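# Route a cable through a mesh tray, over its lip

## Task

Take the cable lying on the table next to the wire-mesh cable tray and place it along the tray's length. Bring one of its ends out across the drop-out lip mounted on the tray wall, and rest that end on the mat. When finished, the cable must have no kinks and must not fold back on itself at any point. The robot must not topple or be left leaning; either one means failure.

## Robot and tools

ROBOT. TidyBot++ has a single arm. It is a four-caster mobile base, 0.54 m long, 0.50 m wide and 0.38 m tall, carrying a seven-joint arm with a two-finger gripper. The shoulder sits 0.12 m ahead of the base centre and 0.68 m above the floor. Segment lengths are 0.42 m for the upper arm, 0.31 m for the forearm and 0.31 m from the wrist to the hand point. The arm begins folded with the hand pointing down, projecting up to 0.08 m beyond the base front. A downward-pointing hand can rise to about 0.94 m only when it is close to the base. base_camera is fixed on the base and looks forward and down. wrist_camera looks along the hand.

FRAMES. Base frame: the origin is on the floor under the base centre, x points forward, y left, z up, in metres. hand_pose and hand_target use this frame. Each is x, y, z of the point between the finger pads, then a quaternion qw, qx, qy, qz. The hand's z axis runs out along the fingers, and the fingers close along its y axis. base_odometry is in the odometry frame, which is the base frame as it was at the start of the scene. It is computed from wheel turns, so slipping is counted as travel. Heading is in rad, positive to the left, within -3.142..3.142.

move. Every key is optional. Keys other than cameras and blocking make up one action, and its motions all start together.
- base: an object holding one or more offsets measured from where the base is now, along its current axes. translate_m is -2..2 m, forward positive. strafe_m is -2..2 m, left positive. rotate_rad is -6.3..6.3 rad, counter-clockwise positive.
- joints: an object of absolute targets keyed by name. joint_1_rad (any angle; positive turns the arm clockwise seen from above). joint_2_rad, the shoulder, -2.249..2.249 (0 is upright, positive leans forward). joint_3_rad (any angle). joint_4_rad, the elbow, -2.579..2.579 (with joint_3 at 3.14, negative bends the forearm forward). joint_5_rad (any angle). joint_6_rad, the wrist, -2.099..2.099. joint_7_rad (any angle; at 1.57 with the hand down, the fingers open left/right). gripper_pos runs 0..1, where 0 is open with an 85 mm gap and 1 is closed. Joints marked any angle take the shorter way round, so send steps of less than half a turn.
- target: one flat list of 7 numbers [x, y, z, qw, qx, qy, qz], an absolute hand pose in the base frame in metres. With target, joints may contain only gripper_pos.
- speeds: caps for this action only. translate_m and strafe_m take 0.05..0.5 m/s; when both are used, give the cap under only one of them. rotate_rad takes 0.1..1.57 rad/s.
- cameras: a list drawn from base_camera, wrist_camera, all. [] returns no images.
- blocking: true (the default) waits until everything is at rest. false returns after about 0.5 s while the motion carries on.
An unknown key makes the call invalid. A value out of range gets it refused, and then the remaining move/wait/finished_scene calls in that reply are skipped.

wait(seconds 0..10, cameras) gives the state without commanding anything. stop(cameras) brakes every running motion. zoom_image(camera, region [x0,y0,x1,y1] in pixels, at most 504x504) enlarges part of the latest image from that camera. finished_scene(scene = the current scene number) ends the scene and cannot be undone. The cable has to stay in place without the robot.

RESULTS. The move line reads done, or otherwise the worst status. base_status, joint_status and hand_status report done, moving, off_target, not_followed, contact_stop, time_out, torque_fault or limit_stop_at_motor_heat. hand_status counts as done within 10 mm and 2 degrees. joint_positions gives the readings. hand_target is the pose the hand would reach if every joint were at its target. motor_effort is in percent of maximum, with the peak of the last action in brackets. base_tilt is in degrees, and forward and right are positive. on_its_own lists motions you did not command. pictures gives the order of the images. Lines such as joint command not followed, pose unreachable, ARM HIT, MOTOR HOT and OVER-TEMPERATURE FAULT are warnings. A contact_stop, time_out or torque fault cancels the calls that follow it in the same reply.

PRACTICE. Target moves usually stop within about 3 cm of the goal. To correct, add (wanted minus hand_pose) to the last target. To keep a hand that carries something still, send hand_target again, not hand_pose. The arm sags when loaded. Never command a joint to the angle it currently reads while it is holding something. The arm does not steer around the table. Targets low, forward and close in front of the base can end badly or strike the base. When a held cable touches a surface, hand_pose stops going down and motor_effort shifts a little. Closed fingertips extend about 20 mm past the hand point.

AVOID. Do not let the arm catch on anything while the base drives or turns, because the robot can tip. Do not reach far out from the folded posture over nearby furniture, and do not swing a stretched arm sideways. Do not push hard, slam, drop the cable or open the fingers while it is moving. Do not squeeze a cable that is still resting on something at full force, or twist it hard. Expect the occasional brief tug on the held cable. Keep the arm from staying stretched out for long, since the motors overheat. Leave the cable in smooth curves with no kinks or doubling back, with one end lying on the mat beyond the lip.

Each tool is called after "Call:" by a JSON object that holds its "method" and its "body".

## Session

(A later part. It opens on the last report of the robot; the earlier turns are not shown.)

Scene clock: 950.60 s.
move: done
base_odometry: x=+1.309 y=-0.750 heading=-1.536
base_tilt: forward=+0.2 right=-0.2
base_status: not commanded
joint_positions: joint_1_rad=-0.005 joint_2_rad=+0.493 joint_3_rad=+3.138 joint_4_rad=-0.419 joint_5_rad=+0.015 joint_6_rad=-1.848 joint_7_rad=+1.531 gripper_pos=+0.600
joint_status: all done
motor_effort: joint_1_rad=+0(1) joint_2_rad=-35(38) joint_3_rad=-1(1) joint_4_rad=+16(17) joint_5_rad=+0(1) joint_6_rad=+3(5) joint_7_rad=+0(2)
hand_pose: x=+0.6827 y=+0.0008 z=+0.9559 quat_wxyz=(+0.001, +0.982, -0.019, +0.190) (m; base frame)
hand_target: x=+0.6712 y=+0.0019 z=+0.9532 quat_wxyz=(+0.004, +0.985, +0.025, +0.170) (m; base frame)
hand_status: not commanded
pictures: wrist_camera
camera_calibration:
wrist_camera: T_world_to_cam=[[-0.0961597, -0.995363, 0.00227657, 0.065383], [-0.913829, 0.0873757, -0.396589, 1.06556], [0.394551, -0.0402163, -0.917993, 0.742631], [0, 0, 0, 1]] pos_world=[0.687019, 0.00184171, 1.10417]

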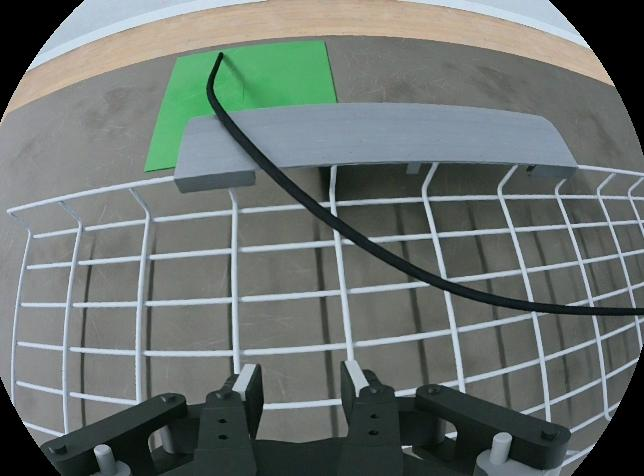

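Call:
{"method": "move", "body": {"base": {"strafe_m": -1.15}, "joints": {"joint_2_rad": 0.0, "joint_4_rad": -0.85, "joint_6_rad": -2.1}, "cameras": ["wrist_camera"]}}

Call:
{"method": "zoom_image", "body": {"camera": "wrist_camera", "region": [100, 150, 550, 400]}}

Scene clock: 979.63 s.
move: done
base_odometry: x=+0.160 y=-0.790 heading=-1.536
base_tilt: forward=+0.1 right=-0.1
base_status: done
joint_positions: joint_1_rad=-0.004 joint_2_rad=-0.001 joint_3_rad=+3.138 joint_4_rad=-0.828 joint_5_rad=+0.015 joint_6_rad=-2.049 joint_7_rad=+1.531 gripper_pos=+0.600
joint_status: all done
motor_effort: joint_1_rad=+0(4) joint_2_rad=-15(38) joint_3_rad=+0(2) joint_4_rad=+14(16) joint_5_rad=+0(2) joint_6_rad=+2(3) joint_7_rad=+1(2)
hand_pose: x=+0.4315 y=-0.0007 z=+1.0151 quat_wxyz=(+0.003, +0.991, -0.021, +0.133) (m; base frame)
hand_target: x=+0.4144 y=+0.0018 z=+1.0044 quat_wxyz=(+0.002, +0.995, +0.025, +0.096) (m; base frame)
hand_status: not commanded
pictures: wrist_camera
camera_calibration:
wrist_camera: T_world_to_cam=[[-0.098369, -0.995048, 0.0142583, 0.0284589], [-0.953172, 0.0900924, -0.288697, 0.767101], [0.285983, -0.0419894, -0.957314, 0.982787], [0, 0, 0, 1]] pos_world=[0.452918, 0.000474692, 1.16189]

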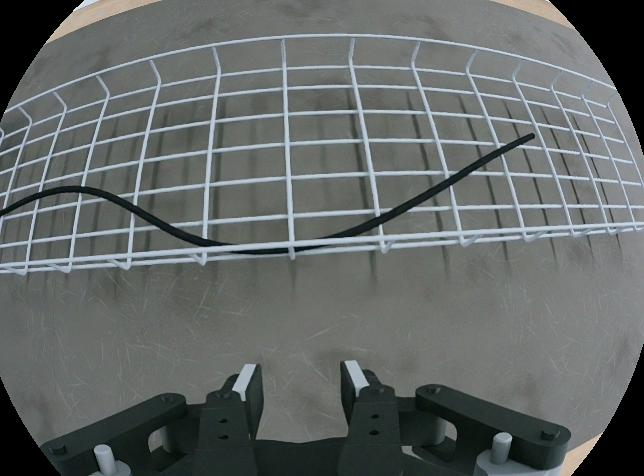

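Scaled by 1.120.

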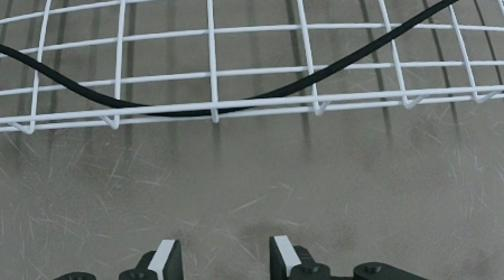

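Call:
{"method": "move", "body": {"base": {"strafe_m": -0.295}, "joints": {"joint_7_rad": 0.33, "joint_2_rad": 0.36, "joint_4_rad": -0.81, "joint_6_rad": -1.75, "gripper_pos": 0.5}, "cameras": ["wrist_camera"]}}

Scene clock: 1008.47 s.
move: done
base_odometry: x=-0.135 y=-0.800 heading=-1.536
base_tilt: forward=+0.2 right=-0.1
base_status: done
joint_positions: joint_1_rad=+0.003 joint_2_rad=+0.356 joint_3_rad=+3.140 joint_4_rad=-0.826 joint_5_rad=+0.015 joint_6_rad=-1.804 joint_7_rad=+0.422 gripper_pos=+0.500
joint_status: all done
motor_effort: joint_1_rad=+0(3) joint_2_rad=-32(35) joint_3_rad=-1(2) joint_4_rad=+17(17) joint_5_rad=+0(1) joint_6_rad=+1(3) joint_7_rad=+2(2)
hand_pose: x=+0.6047 y=-0.0039 z=+0.8878 quat_wxyz=(-0.036, +0.836, -0.544, +0.069) (m; base frame)
hand_target: x=+0.6251 y=+0.0020 z=+0.8946 quat_wxyz=(-0.065, +0.809, -0.577, +0.090) (m; base frame)
hand_status: not commanded
pictures: wrist_camera
camera_calibration:
wrist_camera: T_world_to_cam=[[-0.927156, -0.357716, -0.111454, 0.659343], [-0.348306, 0.932508, -0.0954586, 0.361737], [0.138079, -0.0496847, -0.989174, 0.928937], [0, 0, 0, 1]] pos_world=[0.609042, -0.0553113, 1.0269]

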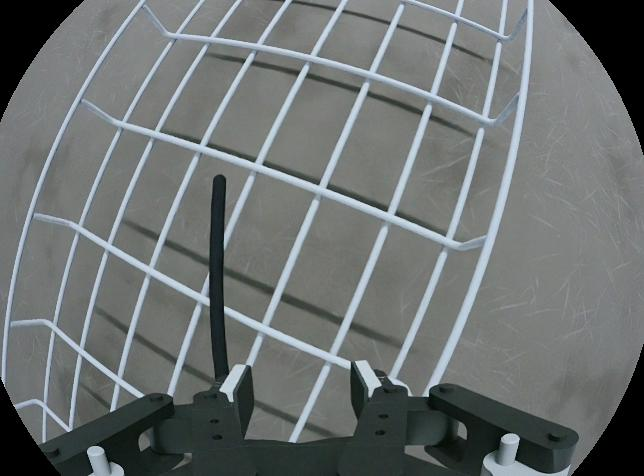

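Call:
{"method": "move", "body": {"joints": {"joint_2_rad": 0.43, "joint_4_rad": -0.75, "joint_6_rad": -1.60}, "cameras": ["wrist_camera"]}}

Scene clock: 1016.83 s.
move: done
base_odometry: x=-0.135 y=-0.800 heading=-1.536
base_tilt: forward=+0.2 right=-0.1
base_status: not commanded
joint_positions: joint_1_rad=+0.003 joint_2_rad=+0.418 joint_3_rad=+3.140 joint_4_rad=-0.762 joint_5_rad=+0.015 joint_6_rad=-1.651 joint_7_rad=+0.420 gripper_pos=+0.500
joint_status: all done
motor_effort: joint_1_rad=+0(1) joint_2_rad=-34(36) joint_3_rad=-1(1) joint_4_rad=+17(18) joint_5_rad=+0(1) joint_6_rad=+3(3) joint_7_rad=+1(2)
hand_pose: x=+0.6756 y=-0.0042 z=+0.8895 quat_wxyz=(-0.078, +0.827, -0.540, +0.133) (m; base frame)
hand_target: x=+0.6952 y=+0.0020 z=+0.8929 quat_wxyz=(-0.105, +0.801, -0.571, +0.146) (m; base frame)
hand_status: not commanded
pictures: wrist_camera
camera_calibration:
wrist_camera: T_world_to_cam=[[-0.899135, -0.357046, -0.253128, 0.832239], [-0.328648, 0.932741, -0.148276, 0.420509], [0.289045, -0.0501303, -0.956002, 0.789311], [0, 0, 0, 1]] pos_world=[0.658348, -0.0555098, 1.0276]

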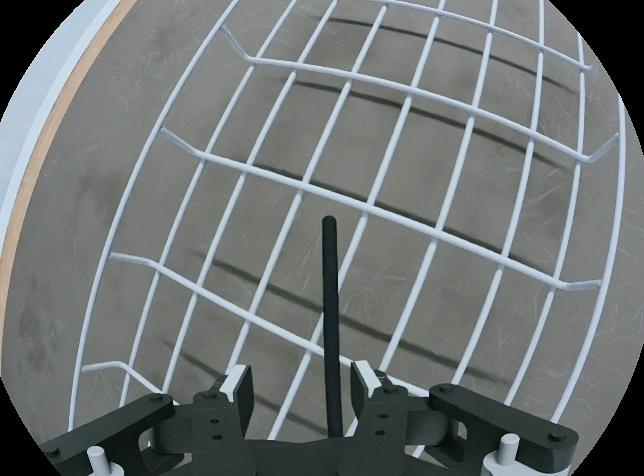

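Call:
{"method": "move", "body": {"joints": {"joint_2_rad": 0.465, "joint_4_rad": -0.885, "joint_6_rad": -1.55}, "cameras": ["wrist_camera"]}}

Scene clock: 1020.80 s.
move: done
base_odometry: x=-0.135 y=-0.800 heading=-1.536
base_tilt: forward=+0.3 right=-0.1
base_status: not commanded
joint_positions: joint_1_rad=+0.003 joint_2_rad=+0.455 joint_3_rad=+3.140 joint_4_rad=-0.869 joint_5_rad=+0.015 joint_6_rad=-1.605 joint_7_rad=+0.419 gripper_pos=+0.500
joint_status: all done
motor_effort: joint_1_rad=+0(1) joint_2_rad=-36(39) joint_3_rad=-1(1) joint_4_rad=+18(19) joint_5_rad=+0(1) joint_6_rad=+2(3) joint_7_rad=+0(1)
hand_pose: x=+0.6746 y=-0.0042 z=+0.8324 quat_wxyz=(-0.052, +0.833, -0.543, +0.093) (m; base frame)
hand_target: x=+0.6889 y=+0.0021 z=+0.8245 quat_wxyz=(-0.070, +0.808, -0.577, +0.098) (m; base frame)
hand_status: not commanded
pictures: wrist_camera
camera_calibration:
wrist_camera: T_world_to_cam=[[-0.91918, -0.357602, -0.165009, 0.757086], [-0.342012, 0.932535, -0.115787, 0.393687], [0.195283, -0.0499939, -0.979472, 0.817793], [0, 0, 0, 1]] pos_world=[0.670844, -0.0555067, 0.971515]

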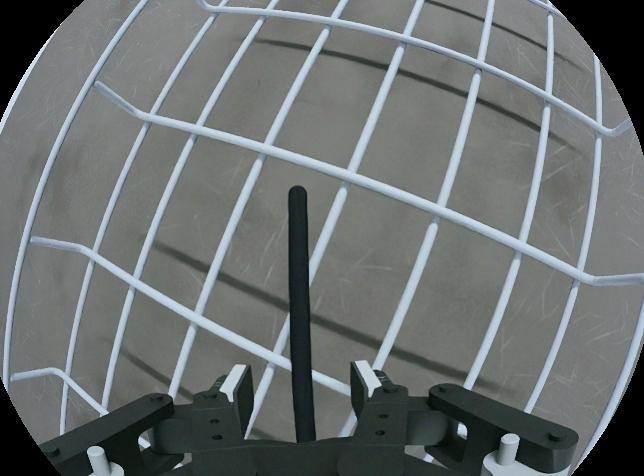

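Call:
{"method": "move", "body": {"joints": {"gripper_pos": 0.98}, "cameras": ["wrist_camera"]}}

Call:
{"method": "move", "body": {"joints": {"joint_4_rad": -0.83, "joint_2_rad": 0.455, "joint_6_rad": -1.59}, "cameras": []}}

Call:
{"method": "move", "body": {"base": {"strafe_m": -0.04}, "speeds": {"strafe_m": 0.05}, "joints": {"joint_7_rad": 0.15}, "cameras": ["wrist_camera"]}}

Scene clock: 1028.03 s.
move: done
base_odometry: x=-0.135 y=-0.800 heading=-1.536
base_tilt: forward=+0.2 right=-0.1
base_status: not commanded
joint_positions: joint_1_rad=+0.003 joint_2_rad=+0.455 joint_3_rad=+3.140 joint_4_rad=-0.869 joint_5_rad=+0.015 joint_6_rad=-1.604 joint_7_rad=+0.419 gripper_pos=+0.980
joint_status: all done
motor_effort: joint_1_rad=+0(1) joint_2_rad=-34(36) joint_3_rad=-1(1) joint_4_rad=+16(18) joint_5_rad=-1(1) joint_6_rad=+2(2) joint_7_rad=+0(1)
hand_pose: x=+0.6748 y=-0.0042 z=+0.8324 quat_wxyz=(-0.052, +0.833, -0.543, +0.093) (m; base frame)
hand_target: x=+0.6889 y=+0.0021 z=+0.8245 quat_wxyz=(-0.070, +0.808, -0.577, +0.098) (m; base frame)
hand_status: not commanded
pictures: wrist_camera
camera_calibration:
wrist_camera: T_world_to_cam=[[-0.919078, -0.357555, -0.165683, 0.75777], [-0.341881, 0.932553, -0.116028, 0.393875], [0.195995, -0.0499944, -0.97933, 0.817231], [0, 0, 0, 1]] pos_world=[0.670934, -0.0555081, 0.971589]

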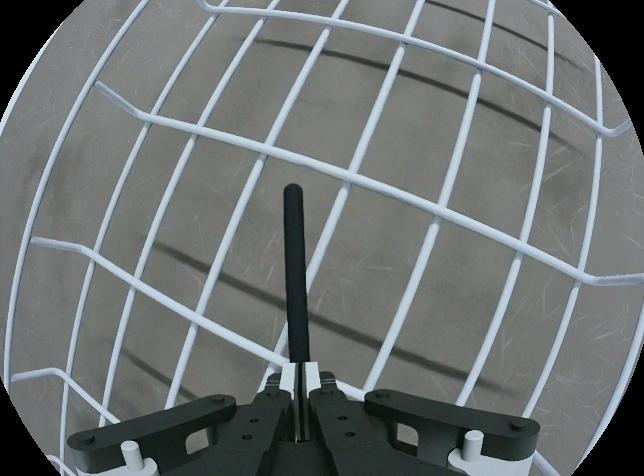

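Scene clock: 1028.80 s.
move: done
base_odometry: x=-0.135 y=-0.800 heading=-1.536
base_tilt: forward=+0.3 right=-0.1
base_status: not commanded
joint_positions: joint_1_rad=+0.003 joint_2_rad=+0.454 joint_3_rad=+3.140 joint_4_rad=-0.840 joint_5_rad=+0.015 joint_6_rad=-1.604 joint_7_rad=+0.419 gripper_pos=+0.980
joint_status: all done
motor_effort: joint_1_rad=+1(1) joint_2_rad=-36(37) joint_3_rad=-1(1) joint_4_rad=+17(19) joint_5_rad=+0(1) joint_6_rad=+2(3) joint_7_rad=+0(2)
hand_pose: x=+0.6810 y=-0.0042 z=+0.8437 quat_wxyz=(-0.060, +0.832, -0.542, +0.106) (m; base frame)
hand_target: x=+0.6875 y=+0.0020 z=+0.8481 quat_wxyz=(-0.078, +0.807, -0.576, +0.108) (m; base frame)
hand_status: not commanded
pictures: none
No camera images: "cameras" was empty.

Scene clock: 1030.07 s.
move: done
base_odometry: x=-0.175 y=-0.801 heading=-1.536
base_tilt: forward=+0.3 right=-0.1
base_status: done
joint_positions: joint_1_rad=+0.002 joint_2_rad=+0.454 joint_3_rad=+3.140 joint_4_rad=-0.840 joint_5_rad=+0.015 joint_6_rad=-1.604 joint_7_rad=+0.220 gripper_pos=+0.980
joint_status: all done
motor_effort: joint_1_rad=+0(3) joint_2_rad=-36(37) joint_3_rad=-1(2) joint_4_rad=+18(18) joint_5_rad=+0(1) joint_6_rad=+2(2) joint_7_rad=+1(2)
hand_pose: x=+0.6810 y=-0.0034 z=+0.8437 quat_wxyz=(-0.070, +0.774, -0.622, +0.099) (m; base frame)
hand_target: x=+0.6875 y=+0.0020 z=+0.8481 quat_wxyz=(-0.087, +0.752, -0.646, +0.100) (m; base frame)
hand_status: not commanded
pictures: wrist_camera
camera_calibration:
wrist_camera: T_world_to_cam=[[-0.963777, -0.166688, -0.208205, 0.83257], [-0.15295, 0.984946, -0.0805402, 0.238138], [0.218496, -0.0457776, -0.974763, 0.807939], [0, 0, 0, 1]] pos_world=[0.662303, -0.0587883, 0.980074]

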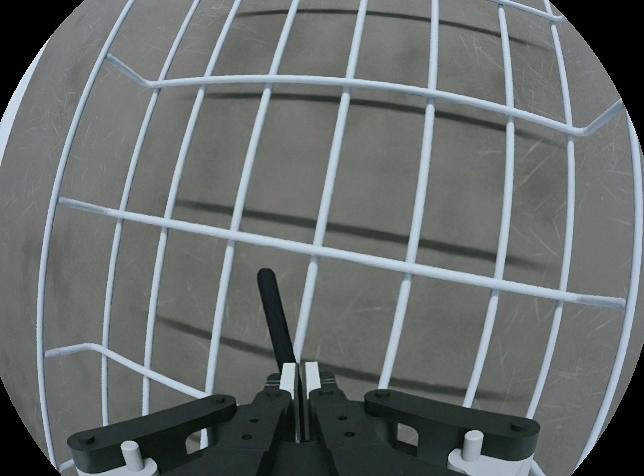

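Call:
{"method": "move", "body": {"joints": {"gripper_pos": 0.5}, "cameras": []}}

Call:
{"method": "move", "body": {"base": {"strafe_m": 0.04}, "joints": {"joint_7_rad": 0.5, "joint_2_rad": 0.42}, "cameras": ["wrist_camera"]}}

Scene clock: 1042.10 s.
move: done
base_odometry: x=-0.175 y=-0.801 heading=-1.536
base_tilt: forward=+0.2 right=-0.1
base_status: not commanded
joint_positions: joint_1_rad=+0.002 joint_2_rad=+0.454 joint_3_rad=+3.140 joint_4_rad=-0.840 joint_5_rad=+0.015 joint_6_rad=-1.604 joint_7_rad=+0.220 gripper_pos=+0.500
joint_status: all done
motor_effort: joint_1_rad=+0(1) joint_2_rad=-35(36) joint_3_rad=-1(1) joint_4_rad=+17(18) joint_5_rad=+0(1) joint_6_rad=+2(2) joint_7_rad=+1(2)
hand_pose: x=+0.6810 y=-0.0034 z=+0.8437 quat_wxyz=(-0.070, +0.774, -0.622, +0.099) (m; base frame)
hand_target: x=+0.6875 y=+0.0020 z=+0.8481 quat_wxyz=(-0.087, +0.752, -0.646, +0.100) (m; base frame)
hand_status: not commanded
pictures: none
No camera images: "cameras" was empty.

Scene clock: 1043.17 s.
move: done
base_odometry: x=-0.135 y=-0.800 heading=-1.536
base_tilt: forward=+0.2 right=-0.1
base_status: done
joint_positions: joint_1_rad=-0.003 joint_2_rad=+0.423 joint_3_rad=+3.139 joint_4_rad=-0.840 joint_5_rad=+0.015 joint_6_rad=-1.604 joint_7_rad=+0.453 gripper_pos=+0.500
joint_status: all done
motor_effort: joint_1_rad=+0(3) joint_2_rad=-35(37) joint_3_rad=-1(2) joint_4_rad=+18(18) joint_5_rad=+0(2) joint_6_rad=+2(2) joint_7_rad=+2(2)
hand_pose: x=+0.6757 y=-0.0003 z=+0.8611 quat_wxyz=(-0.067, +0.841, -0.524, +0.120) (m; base frame)
hand_target: x=+0.6813 y=+0.0020 z=+0.8679 quat_wxyz=(-0.077, +0.851, -0.504, +0.129) (m; base frame)
hand_status: not commanded
pictures: wrist_camera
camera_calibration:
wrist_camera: T_world_to_cam=[[-0.892502, -0.395198, -0.217392, 0.791278], [-0.370944, 0.917315, -0.144684, 0.438191], [0.256596, -0.0484904, -0.965302, 0.792322], [0, 0, 0, 1]] pos_world=[0.665455, -0.0508284, 1.00025]

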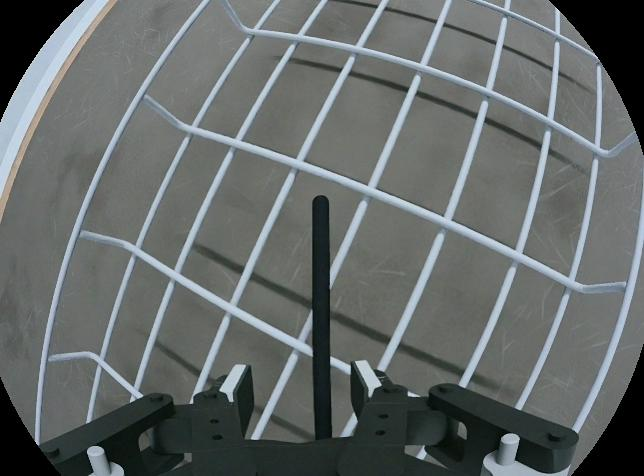

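Call:
{"method": "move", "body": {"joints": {"joint_2_rad": 0.47, "joint_4_rad": -0.9, "joint_6_rad": -1.56}, "cameras": ["wrist_camera"]}}

Call:
{"method": "move", "body": {"joints": {"gripper_pos": 0.98}, "cameras": ["wrist_camera"]}}

Scene clock: 1050.93 s.
move: done
base_odometry: x=-0.135 y=-0.800 heading=-1.536
base_tilt: forward=+0.2 right=-0.1
base_status: not commanded
joint_positions: joint_1_rad=-0.003 joint_2_rad=+0.457 joint_3_rad=+3.139 joint_4_rad=-0.886 joint_5_rad=+0.015 joint_6_rad=-1.602 joint_7_rad=+0.453 gripper_pos=+0.500
joint_status: all done
motor_effort: joint_1_rad=+0(1) joint_2_rad=-35(38) joint_3_rad=-1(1) joint_4_rad=+17(19) joint_5_rad=+0(1) joint_6_rad=+1(3) joint_7_rad=+1(1)
hand_pose: x=+0.6719 y=-0.0003 z=+0.8254 quat_wxyz=(-0.047, +0.845, -0.526, +0.087) (m; base frame)
hand_target: x=+0.6830 y=+0.0020 z=+0.8153 quat_wxyz=(-0.054, +0.856, -0.507, +0.091) (m; base frame)
hand_status: not commanded
pictures: wrist_camera
camera_calibration:
wrist_camera: T_world_to_cam=[[-0.906558, -0.395345, -0.147833, 0.732135], [-0.381081, 0.917233, -0.116016, 0.414772], [0.181464, -0.0488386, -0.982184, 0.823201], [0, 0, 0, 1]] pos_world=[0.672403, -0.0507927, 0.964889]

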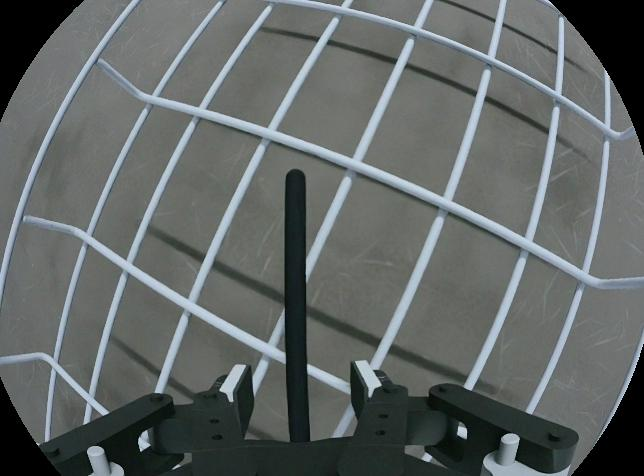

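Scene clock: 1051.73 s.
move: off_target
base_odometry: x=-0.135 y=-0.800 heading=-1.536
base_tilt: forward=+0.2 right=-0.1
base_status: not commanded
joint_positions: joint_1_rad=-0.003 joint_2_rad=+0.456 joint_3_rad=+3.139 joint_4_rad=-0.886 joint_5_rad=+0.015 joint_6_rad=-1.602 joint_7_rad=+0.453 gripper_pos=+0.947
joint_status: gripper_pos off_target (ended at +0.947, target +0.980)
motor_effort: joint_1_rad=+0(1) joint_2_rad=-36(37) joint_3_rad=-1(2) joint_4_rad=+17(18) joint_5_rad=+1(2) joint_6_rad=+1(3) joint_7_rad=+0(2)
hand_pose: x=+0.6717 y=-0.0004 z=+0.8259 quat_wxyz=(-0.047, +0.845, -0.526, +0.088) (m; base frame)
hand_target: x=+0.6830 y=+0.0020 z=+0.8153 quat_wxyz=(-0.054, +0.856, -0.507, +0.091) (m; base frame)
hand_status: not commanded
pictures: wrist_camera
camera_calibration:
wrist_camera: T_world_to_cam=[[-0.906498, -0.395132, -0.148769, 0.732749], [-0.380747, 0.917323, -0.116406, 0.414991], [0.182465, -0.0488783, -0.981997, 0.822949], [0, 0, 0, 1]] pos_world=[0.672082, -0.0509237, 0.965451]

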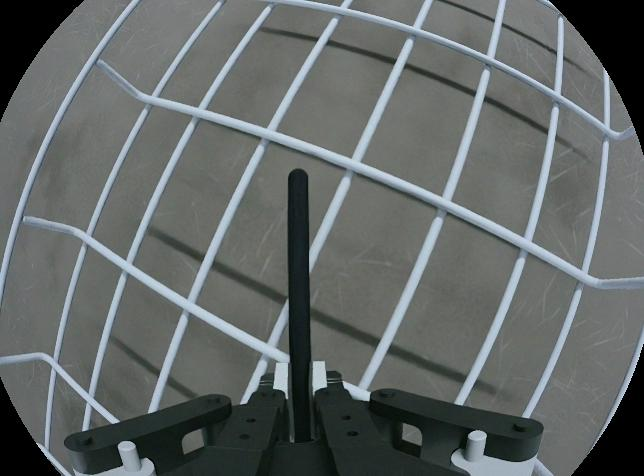

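Call:
{"method": "move", "body": {"joints": {"joint_2_rad": 0.44, "joint_4_rad": -0.86, "joint_6_rad": -1.57}, "cameras": ["wrist_camera"]}}

Scene clock: 1054.97 s.
move: done
base_odometry: x=-0.135 y=-0.800 heading=-1.536
base_tilt: forward=+0.2 right=-0.1
base_status: not commanded
joint_positions: joint_1_rad=-0.003 joint_2_rad=+0.447 joint_3_rad=+3.139 joint_4_rad=-0.871 joint_5_rad=+0.015 joint_6_rad=-1.602 joint_7_rad=+0.453 gripper_pos=+0.947
joint_status: all done
motor_effort: joint_1_rad=+0(1) joint_2_rad=-36(38) joint_3_rad=-1(1) joint_4_rad=+18(18) joint_5_rad=+0(1) joint_6_rad=+2(2) joint_7_rad=+1(2)
hand_pose: x=+0.6738 y=-0.0004 z=+0.8364 quat_wxyz=(-0.053, +0.844, -0.525, +0.098) (m; base frame)
hand_target: x=+0.6846 y=+0.0020 z=+0.8467 quat_wxyz=(-0.069, +0.852, -0.505, +0.116) (m; base frame)
hand_status: not commanded
pictures: wrist_camera
camera_calibration:
wrist_camera: T_world_to_cam=[[-0.902712, -0.395097, -0.170321, 0.751692], [-0.377856, 0.917344, -0.125321, 0.422509], [0.205757, -0.0487723, -0.977387, 0.813247], [0, 0, 0, 1]] pos_world=[0.670878, -0.0509308, 0.975836]

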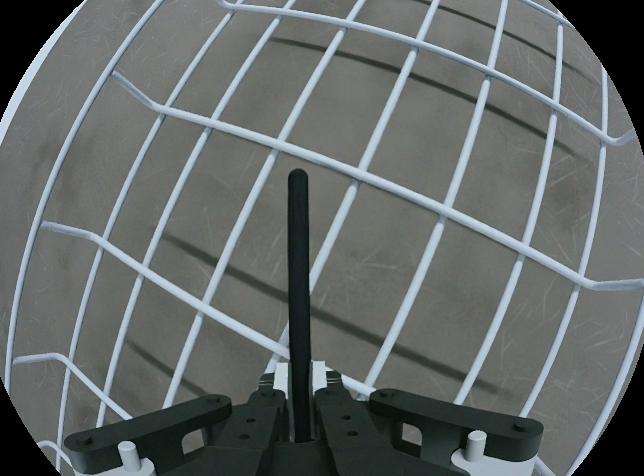

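Call:
{"method": "move", "body": {"base": {"strafe_m": -0.05}, "speeds": {"strafe_m": 0.05}, "joints": {"joint_7_rad": 0.12}, "cameras": ["wrist_camera"]}}

Scene clock: 1060.47 s.
move: done
base_odometry: x=-0.185 y=-0.802 heading=-1.536
base_tilt: forward=+0.3 right=-0.1
base_status: done
joint_positions: joint_1_rad=-0.001 joint_2_rad=+0.447 joint_3_rad=+3.139 joint_4_rad=-0.871 joint_5_rad=+0.015 joint_6_rad=-1.602 joint_7_rad=+0.181 gripper_pos=+0.947
joint_status: all done
motor_effort: joint_1_rad=+1(4) joint_2_rad=-36(37) joint_3_rad=-1(1) joint_4_rad=+17(18) joint_5_rad=+0(1) joint_6_rad=+1(2) joint_7_rad=+0(2)
hand_pose: x=+0.6738 y=-0.0013 z=+0.8364 quat_wxyz=(-0.066, +0.764, -0.636, +0.089) (m; base frame)
hand_target: x=+0.6846 y=+0.0020 z=+0.8467 quat_wxyz=(-0.090, +0.742, -0.657, +0.101) (m; base frame)
hand_status: not commanded
pictures: wrist_camera
camera_calibration:
wrist_camera: T_world_to_cam=[[-0.972967, -0.131875, -0.189589, 0.815147], [-0.120878, 0.990302, -0.0684926, 0.202701], [0.196783, -0.0437238, -0.979472, 0.821003], [0, 0, 0, 1]] pos_world=[0.656054, -0.0573401, 0.972576]

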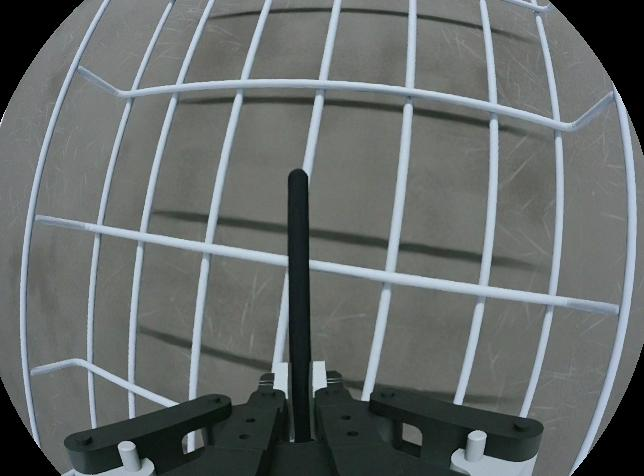

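Call:
{"method": "move", "body": {"base": {"strafe_m": -0.015}, "speeds": {"strafe_m": 0.05}, "joints": {"joint_2_rad": 0.465, "joint_4_rad": -0.89, "joint_7_rad": 0.06}, "cameras": ["wrist_camera"]}}

Call:
{"method": "move", "body": {"joints": {"gripper_pos": 0.5}, "cameras": ["wrist_camera"]}}

Call:
{"method": "move", "body": {"joints": {"joint_2_rad": 0.2, "joint_4_rad": -0.8, "joint_6_rad": -1.8}, "cameras": []}}

Call:
{"method": "move", "body": {"base": {"strafe_m": 0.35}, "joints": {"joint_7_rad": 1.62, "joint_2_rad": 0.1, "joint_4_rad": -0.85, "joint_6_rad": -1.8}, "cameras": ["wrist_camera"]}}

Scene clock: 1070.47 s.
move: done
base_odometry: x=-0.200 y=-0.802 heading=-1.535
base_tilt: forward=+0.2 right=-0.1
base_status: done
joint_positions: joint_1_rad=-0.002 joint_2_rad=+0.453 joint_3_rad=+3.138 joint_4_rad=-0.881 joint_5_rad=+0.015 joint_6_rad=-1.602 joint_7_rad=+0.136 gripper_pos=+0.947
joint_status: all done
motor_effort: joint_1_rad=+0(4) joint_2_rad=-36(38) joint_3_rad=+0(1) joint_4_rad=+17(18) joint_5_rad=+0(2) joint_6_rad=+2(2) joint_7_rad=+1(1)
hand_pose: x=+0.6723 y=-0.0008 z=+0.8293 quat_wxyz=(-0.063, +0.750, -0.653, +0.082) (m; base frame)
hand_target: x=+0.6816 y=+0.0020 z=+0.8212 quat_wxyz=(-0.074, +0.724, -0.681, +0.078) (m; base frame)
hand_status: not commanded
pictures: wrist_camera
camera_calibration:
wrist_camera: T_world_to_cam=[[-0.980517, -0.0883377, -0.175452, 0.805807], [-0.079387, 0.995189, -0.057409, 0.164481], [0.179679, -0.0423619, -0.982813, 0.828693], [0, 0, 0, 1]] pos_world=[0.654266, -0.0574017, 0.965273]

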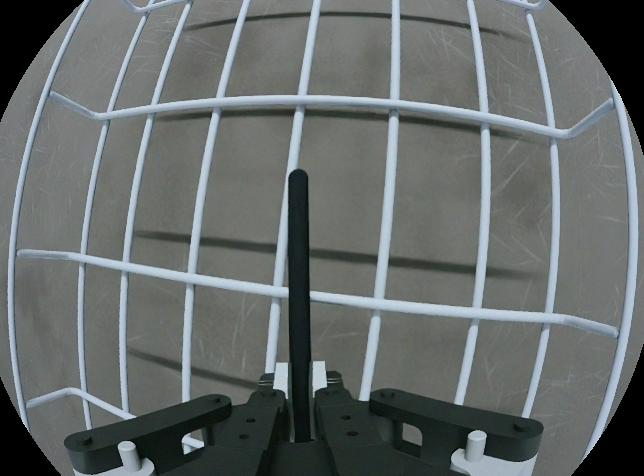

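Scene clock: 1071.27 s.
move: done
base_odometry: x=-0.200 y=-0.802 heading=-1.535
base_tilt: forward=+0.2 right=-0.1
base_status: not commanded
joint_positions: joint_1_rad=-0.002 joint_2_rad=+0.453 joint_3_rad=+3.138 joint_4_rad=-0.881 joint_5_rad=+0.015 joint_6_rad=-1.602 joint_7_rad=+0.136 gripper_pos=+0.500
joint_status: all done
motor_effort: joint_1_rad=+0(1) joint_2_rad=-36(36) joint_3_rad=-1(1) joint_4_rad=+17(18) joint_5_rad=-1(1) joint_6_rad=+2(2) joint_7_rad=+0(2)
hand_pose: x=+0.6723 y=-0.0008 z=+0.8293 quat_wxyz=(-0.063, +0.750, -0.653, +0.082) (m; base frame)
hand_target: x=+0.6816 y=+0.0020 z=+0.8212 quat_wxyz=(-0.074, +0.724, -0.681, +0.078) (m; base frame)
hand_status: not commanded
pictures: wrist_camera
camera_calibration:
wrist_camera: T_world_to_cam=[[-0.980517, -0.0883377, -0.175452, 0.805807], [-0.079387, 0.995189, -0.057409, 0.164481], [0.179679, -0.0423619, -0.982813, 0.828693], [0, 0, 0, 1]] pos_world=[0.654266, -0.0574017, 0.965273]

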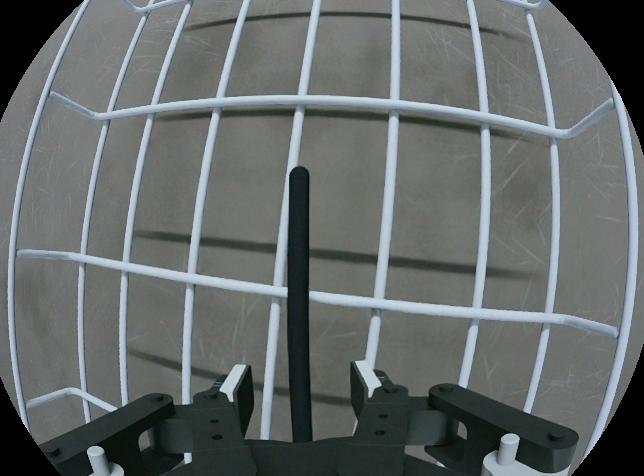

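Scene clock: 1072.87 s.
move: done
base_odometry: x=-0.200 y=-0.802 heading=-1.535
base_tilt: forward=+0.2 right=-0.1
base_status: not commanded
joint_positions: joint_1_rad=-0.002 joint_2_rad=+0.191 joint_3_rad=+3.138 joint_4_rad=-0.808 joint_5_rad=+0.015 joint_6_rad=-1.751 joint_7_rad=+0.136 gripper_pos=+0.500
joint_status: all done
motor_effort: joint_1_rad=+0(1) joint_2_rad=-24(39) joint_3_rad=-1(1) joint_4_rad=+16(19) joint_5_rad=+1(1) joint_6_rad=+3(4) joint_7_rad=+0(2)
hand_pose: x=+0.5820 y=-0.0010 z=+0.9776 quat_wxyz=(-0.123, +0.739, -0.645, +0.151) (m; base frame)
hand_target: x=+0.5714 y=+0.0020 z=+0.9707 quat_wxyz=(-0.117, +0.718, -0.675, +0.124) (m; base frame)
hand_status: not commanded
pictures: none
No camera images: "cameras" was empty.

Scene clock: 1075.10 s.
move: done
base_odometry: x=+0.149 y=-0.790 heading=-1.534
base_tilt: forward=+0.2 right=-0.1
base_status: done
joint_positions: joint_1_rad=-0.003 joint_2_rad=+0.109 joint_3_rad=+3.138 joint_4_rad=-0.829 joint_5_rad=+0.015 joint_6_rad=-1.751 joint_7_rad=+1.531 gripper_pos=+0.500
joint_status: all done
motor_effort: joint_1_rad=+0(3) joint_2_rad=-21(26) joint_3_rad=-1(2) joint_4_rad=+16(17) joint_5_rad=+0(1) joint_6_rad=+4(4) joint_7_rad=+0(2)
hand_pose: x=+0.5543 y=-0.0005 z=+1.0062 quat_wxyz=(+0.002, +0.974, -0.019, +0.225) (m; base frame)
hand_target: x=+0.5355 y=+0.0020 z=+0.9956 quat_wxyz=(+0.005, +0.981, +0.025, +0.194) (m; base frame)
hand_status: not commanded
pictures: wrist_camera
camera_calibration:
wrist_camera: T_world_to_cam=[[-0.0958115, -0.995396, -0.00270566, 0.0565447], [-0.883182, 0.0862636, -0.46103, 1.01619], [0.45914, -0.0417824, -0.887381, 0.772774], [0, 0, 0, 1]] pos_world=[0.548091, 0.000912094, 1.15439]

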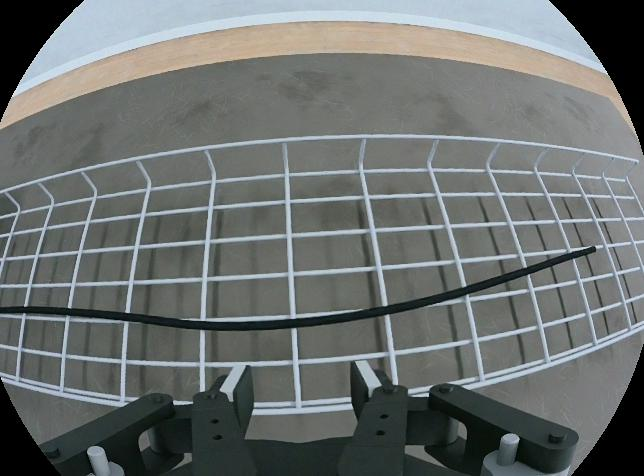

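Call:
{"method": "move", "body": {"base": {"strafe_m": 0.8}, "cameras": ["wrist_camera"]}}

Call:
{"method": "move", "body": {"base": {"strafe_m": 0.37}, "joints": {"joint_2_rad": 0.5, "joint_4_rad": -0.4, "joint_6_rad": -1.9}, "cameras": ["wrist_camera"]}}

Call:
{"method": "zoom_image", "body": {"camera": "wrist_camera", "region": [130, 30, 380, 230]}}

Scene clock: 1088.47 s.
move: done
base_odometry: x=+0.949 y=-0.761 heading=-1.533
base_tilt: forward=+0.2 right=-0.1
base_status: done
joint_positions: joint_1_rad=-0.002 joint_2_rad=+0.109 joint_3_rad=+3.139 joint_4_rad=-0.829 joint_5_rad=+0.015 joint_6_rad=-1.751 joint_7_rad=+1.531 gripper_pos=+0.500
joint_status: not commanded
motor_effort: joint_1_rad=+0(2) joint_2_rad=-21(22) joint_3_rad=+0(2) joint_4_rad=+16(17) joint_5_rad=+0(2) joint_6_rad=+4(4) joint_7_rad=+1(2)
hand_pose: x=+0.5543 y=-0.0013 z=+1.0062 quat_wxyz=(+0.002, +0.974, -0.020, +0.224) (m; base frame)
hand_target: x=+0.5355 y=+0.0020 z=+0.9956 quat_wxyz=(+0.005, +0.981, +0.025, +0.194) (m; base frame)
hand_status: not commanded
pictures: wrist_camera
camera_calibration:
wrist_camera: T_world_to_cam=[[-0.0977996, -0.995203, -0.00266194, 0.0567474], [-0.883049, 0.0880111, -0.460953, 1.0161], [0.458976, -0.0427304, -0.887421, 0.772859], [0, 0, 0, 1]] pos_world=[0.548089, 0.0000720074, 1.15437]

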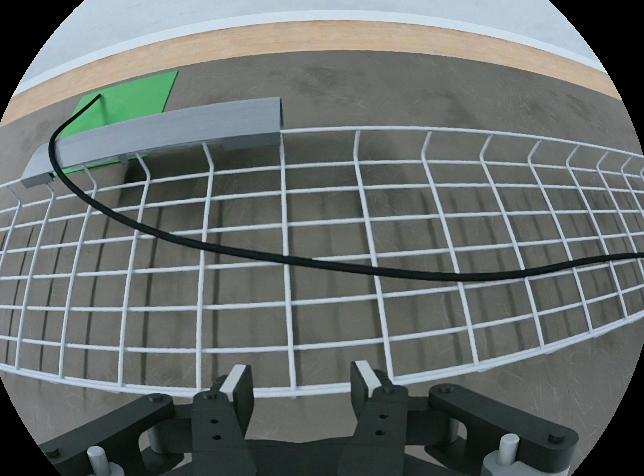

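Scene clock: 1090.67 s.
move: done
base_odometry: x=+1.319 y=-0.747 heading=-1.532
base_tilt: forward=+0.2 right=+0.0
base_status: done
joint_positions: joint_1_rad=-0.005 joint_2_rad=+0.494 joint_3_rad=+3.139 joint_4_rad=-0.419 joint_5_rad=+0.015 joint_6_rad=-1.849 joint_7_rad=+1.531 gripper_pos=+0.500
joint_status: all done
motor_effort: joint_1_rad=+0(4) joint_2_rad=-35(38) joint_3_rad=-1(2) joint_4_rad=+15(17) joint_5_rad=-1(2) joint_6_rad=+3(5) joint_7_rad=+1(2)
hand_pose: x=+0.6826 y=+0.0009 z=+0.9558 quat_wxyz=(+0.002, +0.982, -0.019, +0.189) (m; base frame)
hand_target: x=+0.6712 y=+0.0019 z=+0.9532 quat_wxyz=(+0.004, +0.985, +0.025, +0.170) (m; base frame)
hand_status: not commanded
pictures: wrist_camera
camera_calibration:
wrist_camera: T_world_to_cam=[[-0.0958198, -0.995394, 0.00290265, 0.0646902], [-0.914051, 0.0868341, -0.396195, 1.06521], [0.394118, -0.0406165, -0.918162, 0.743041], [0, 0, 0, 1]] pos_world=[0.687006, 0.0020757, 1.10407]

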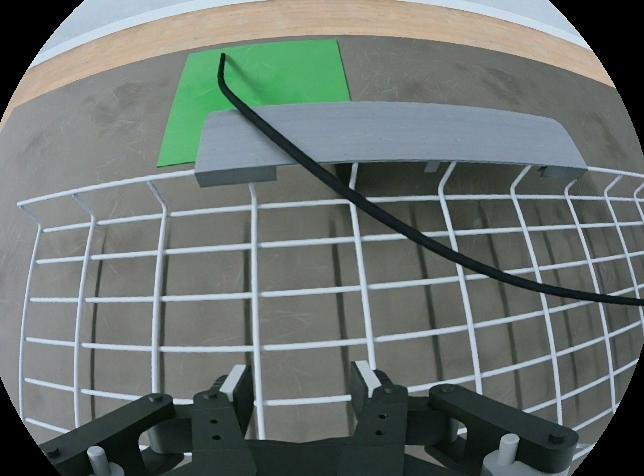

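Scaled by 2.016.

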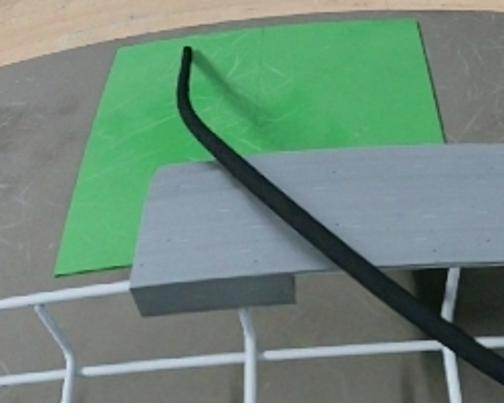

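Call:
{"method": "zoom_image", "body": {"camera": "wrist_camera", "region": [200, 40, 280, 104]}}

Scaled by 6.300.

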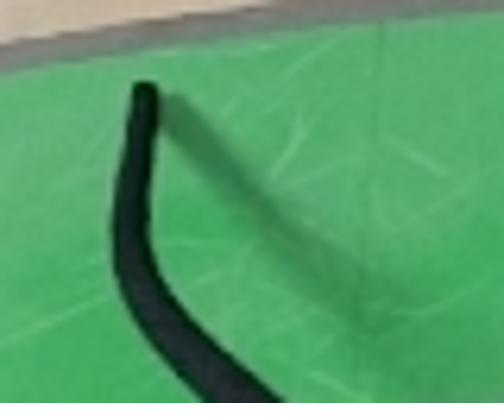

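Call:
{"method": "finished_scene", "body": {"scene": 2}}

The scene is finished: the task was done.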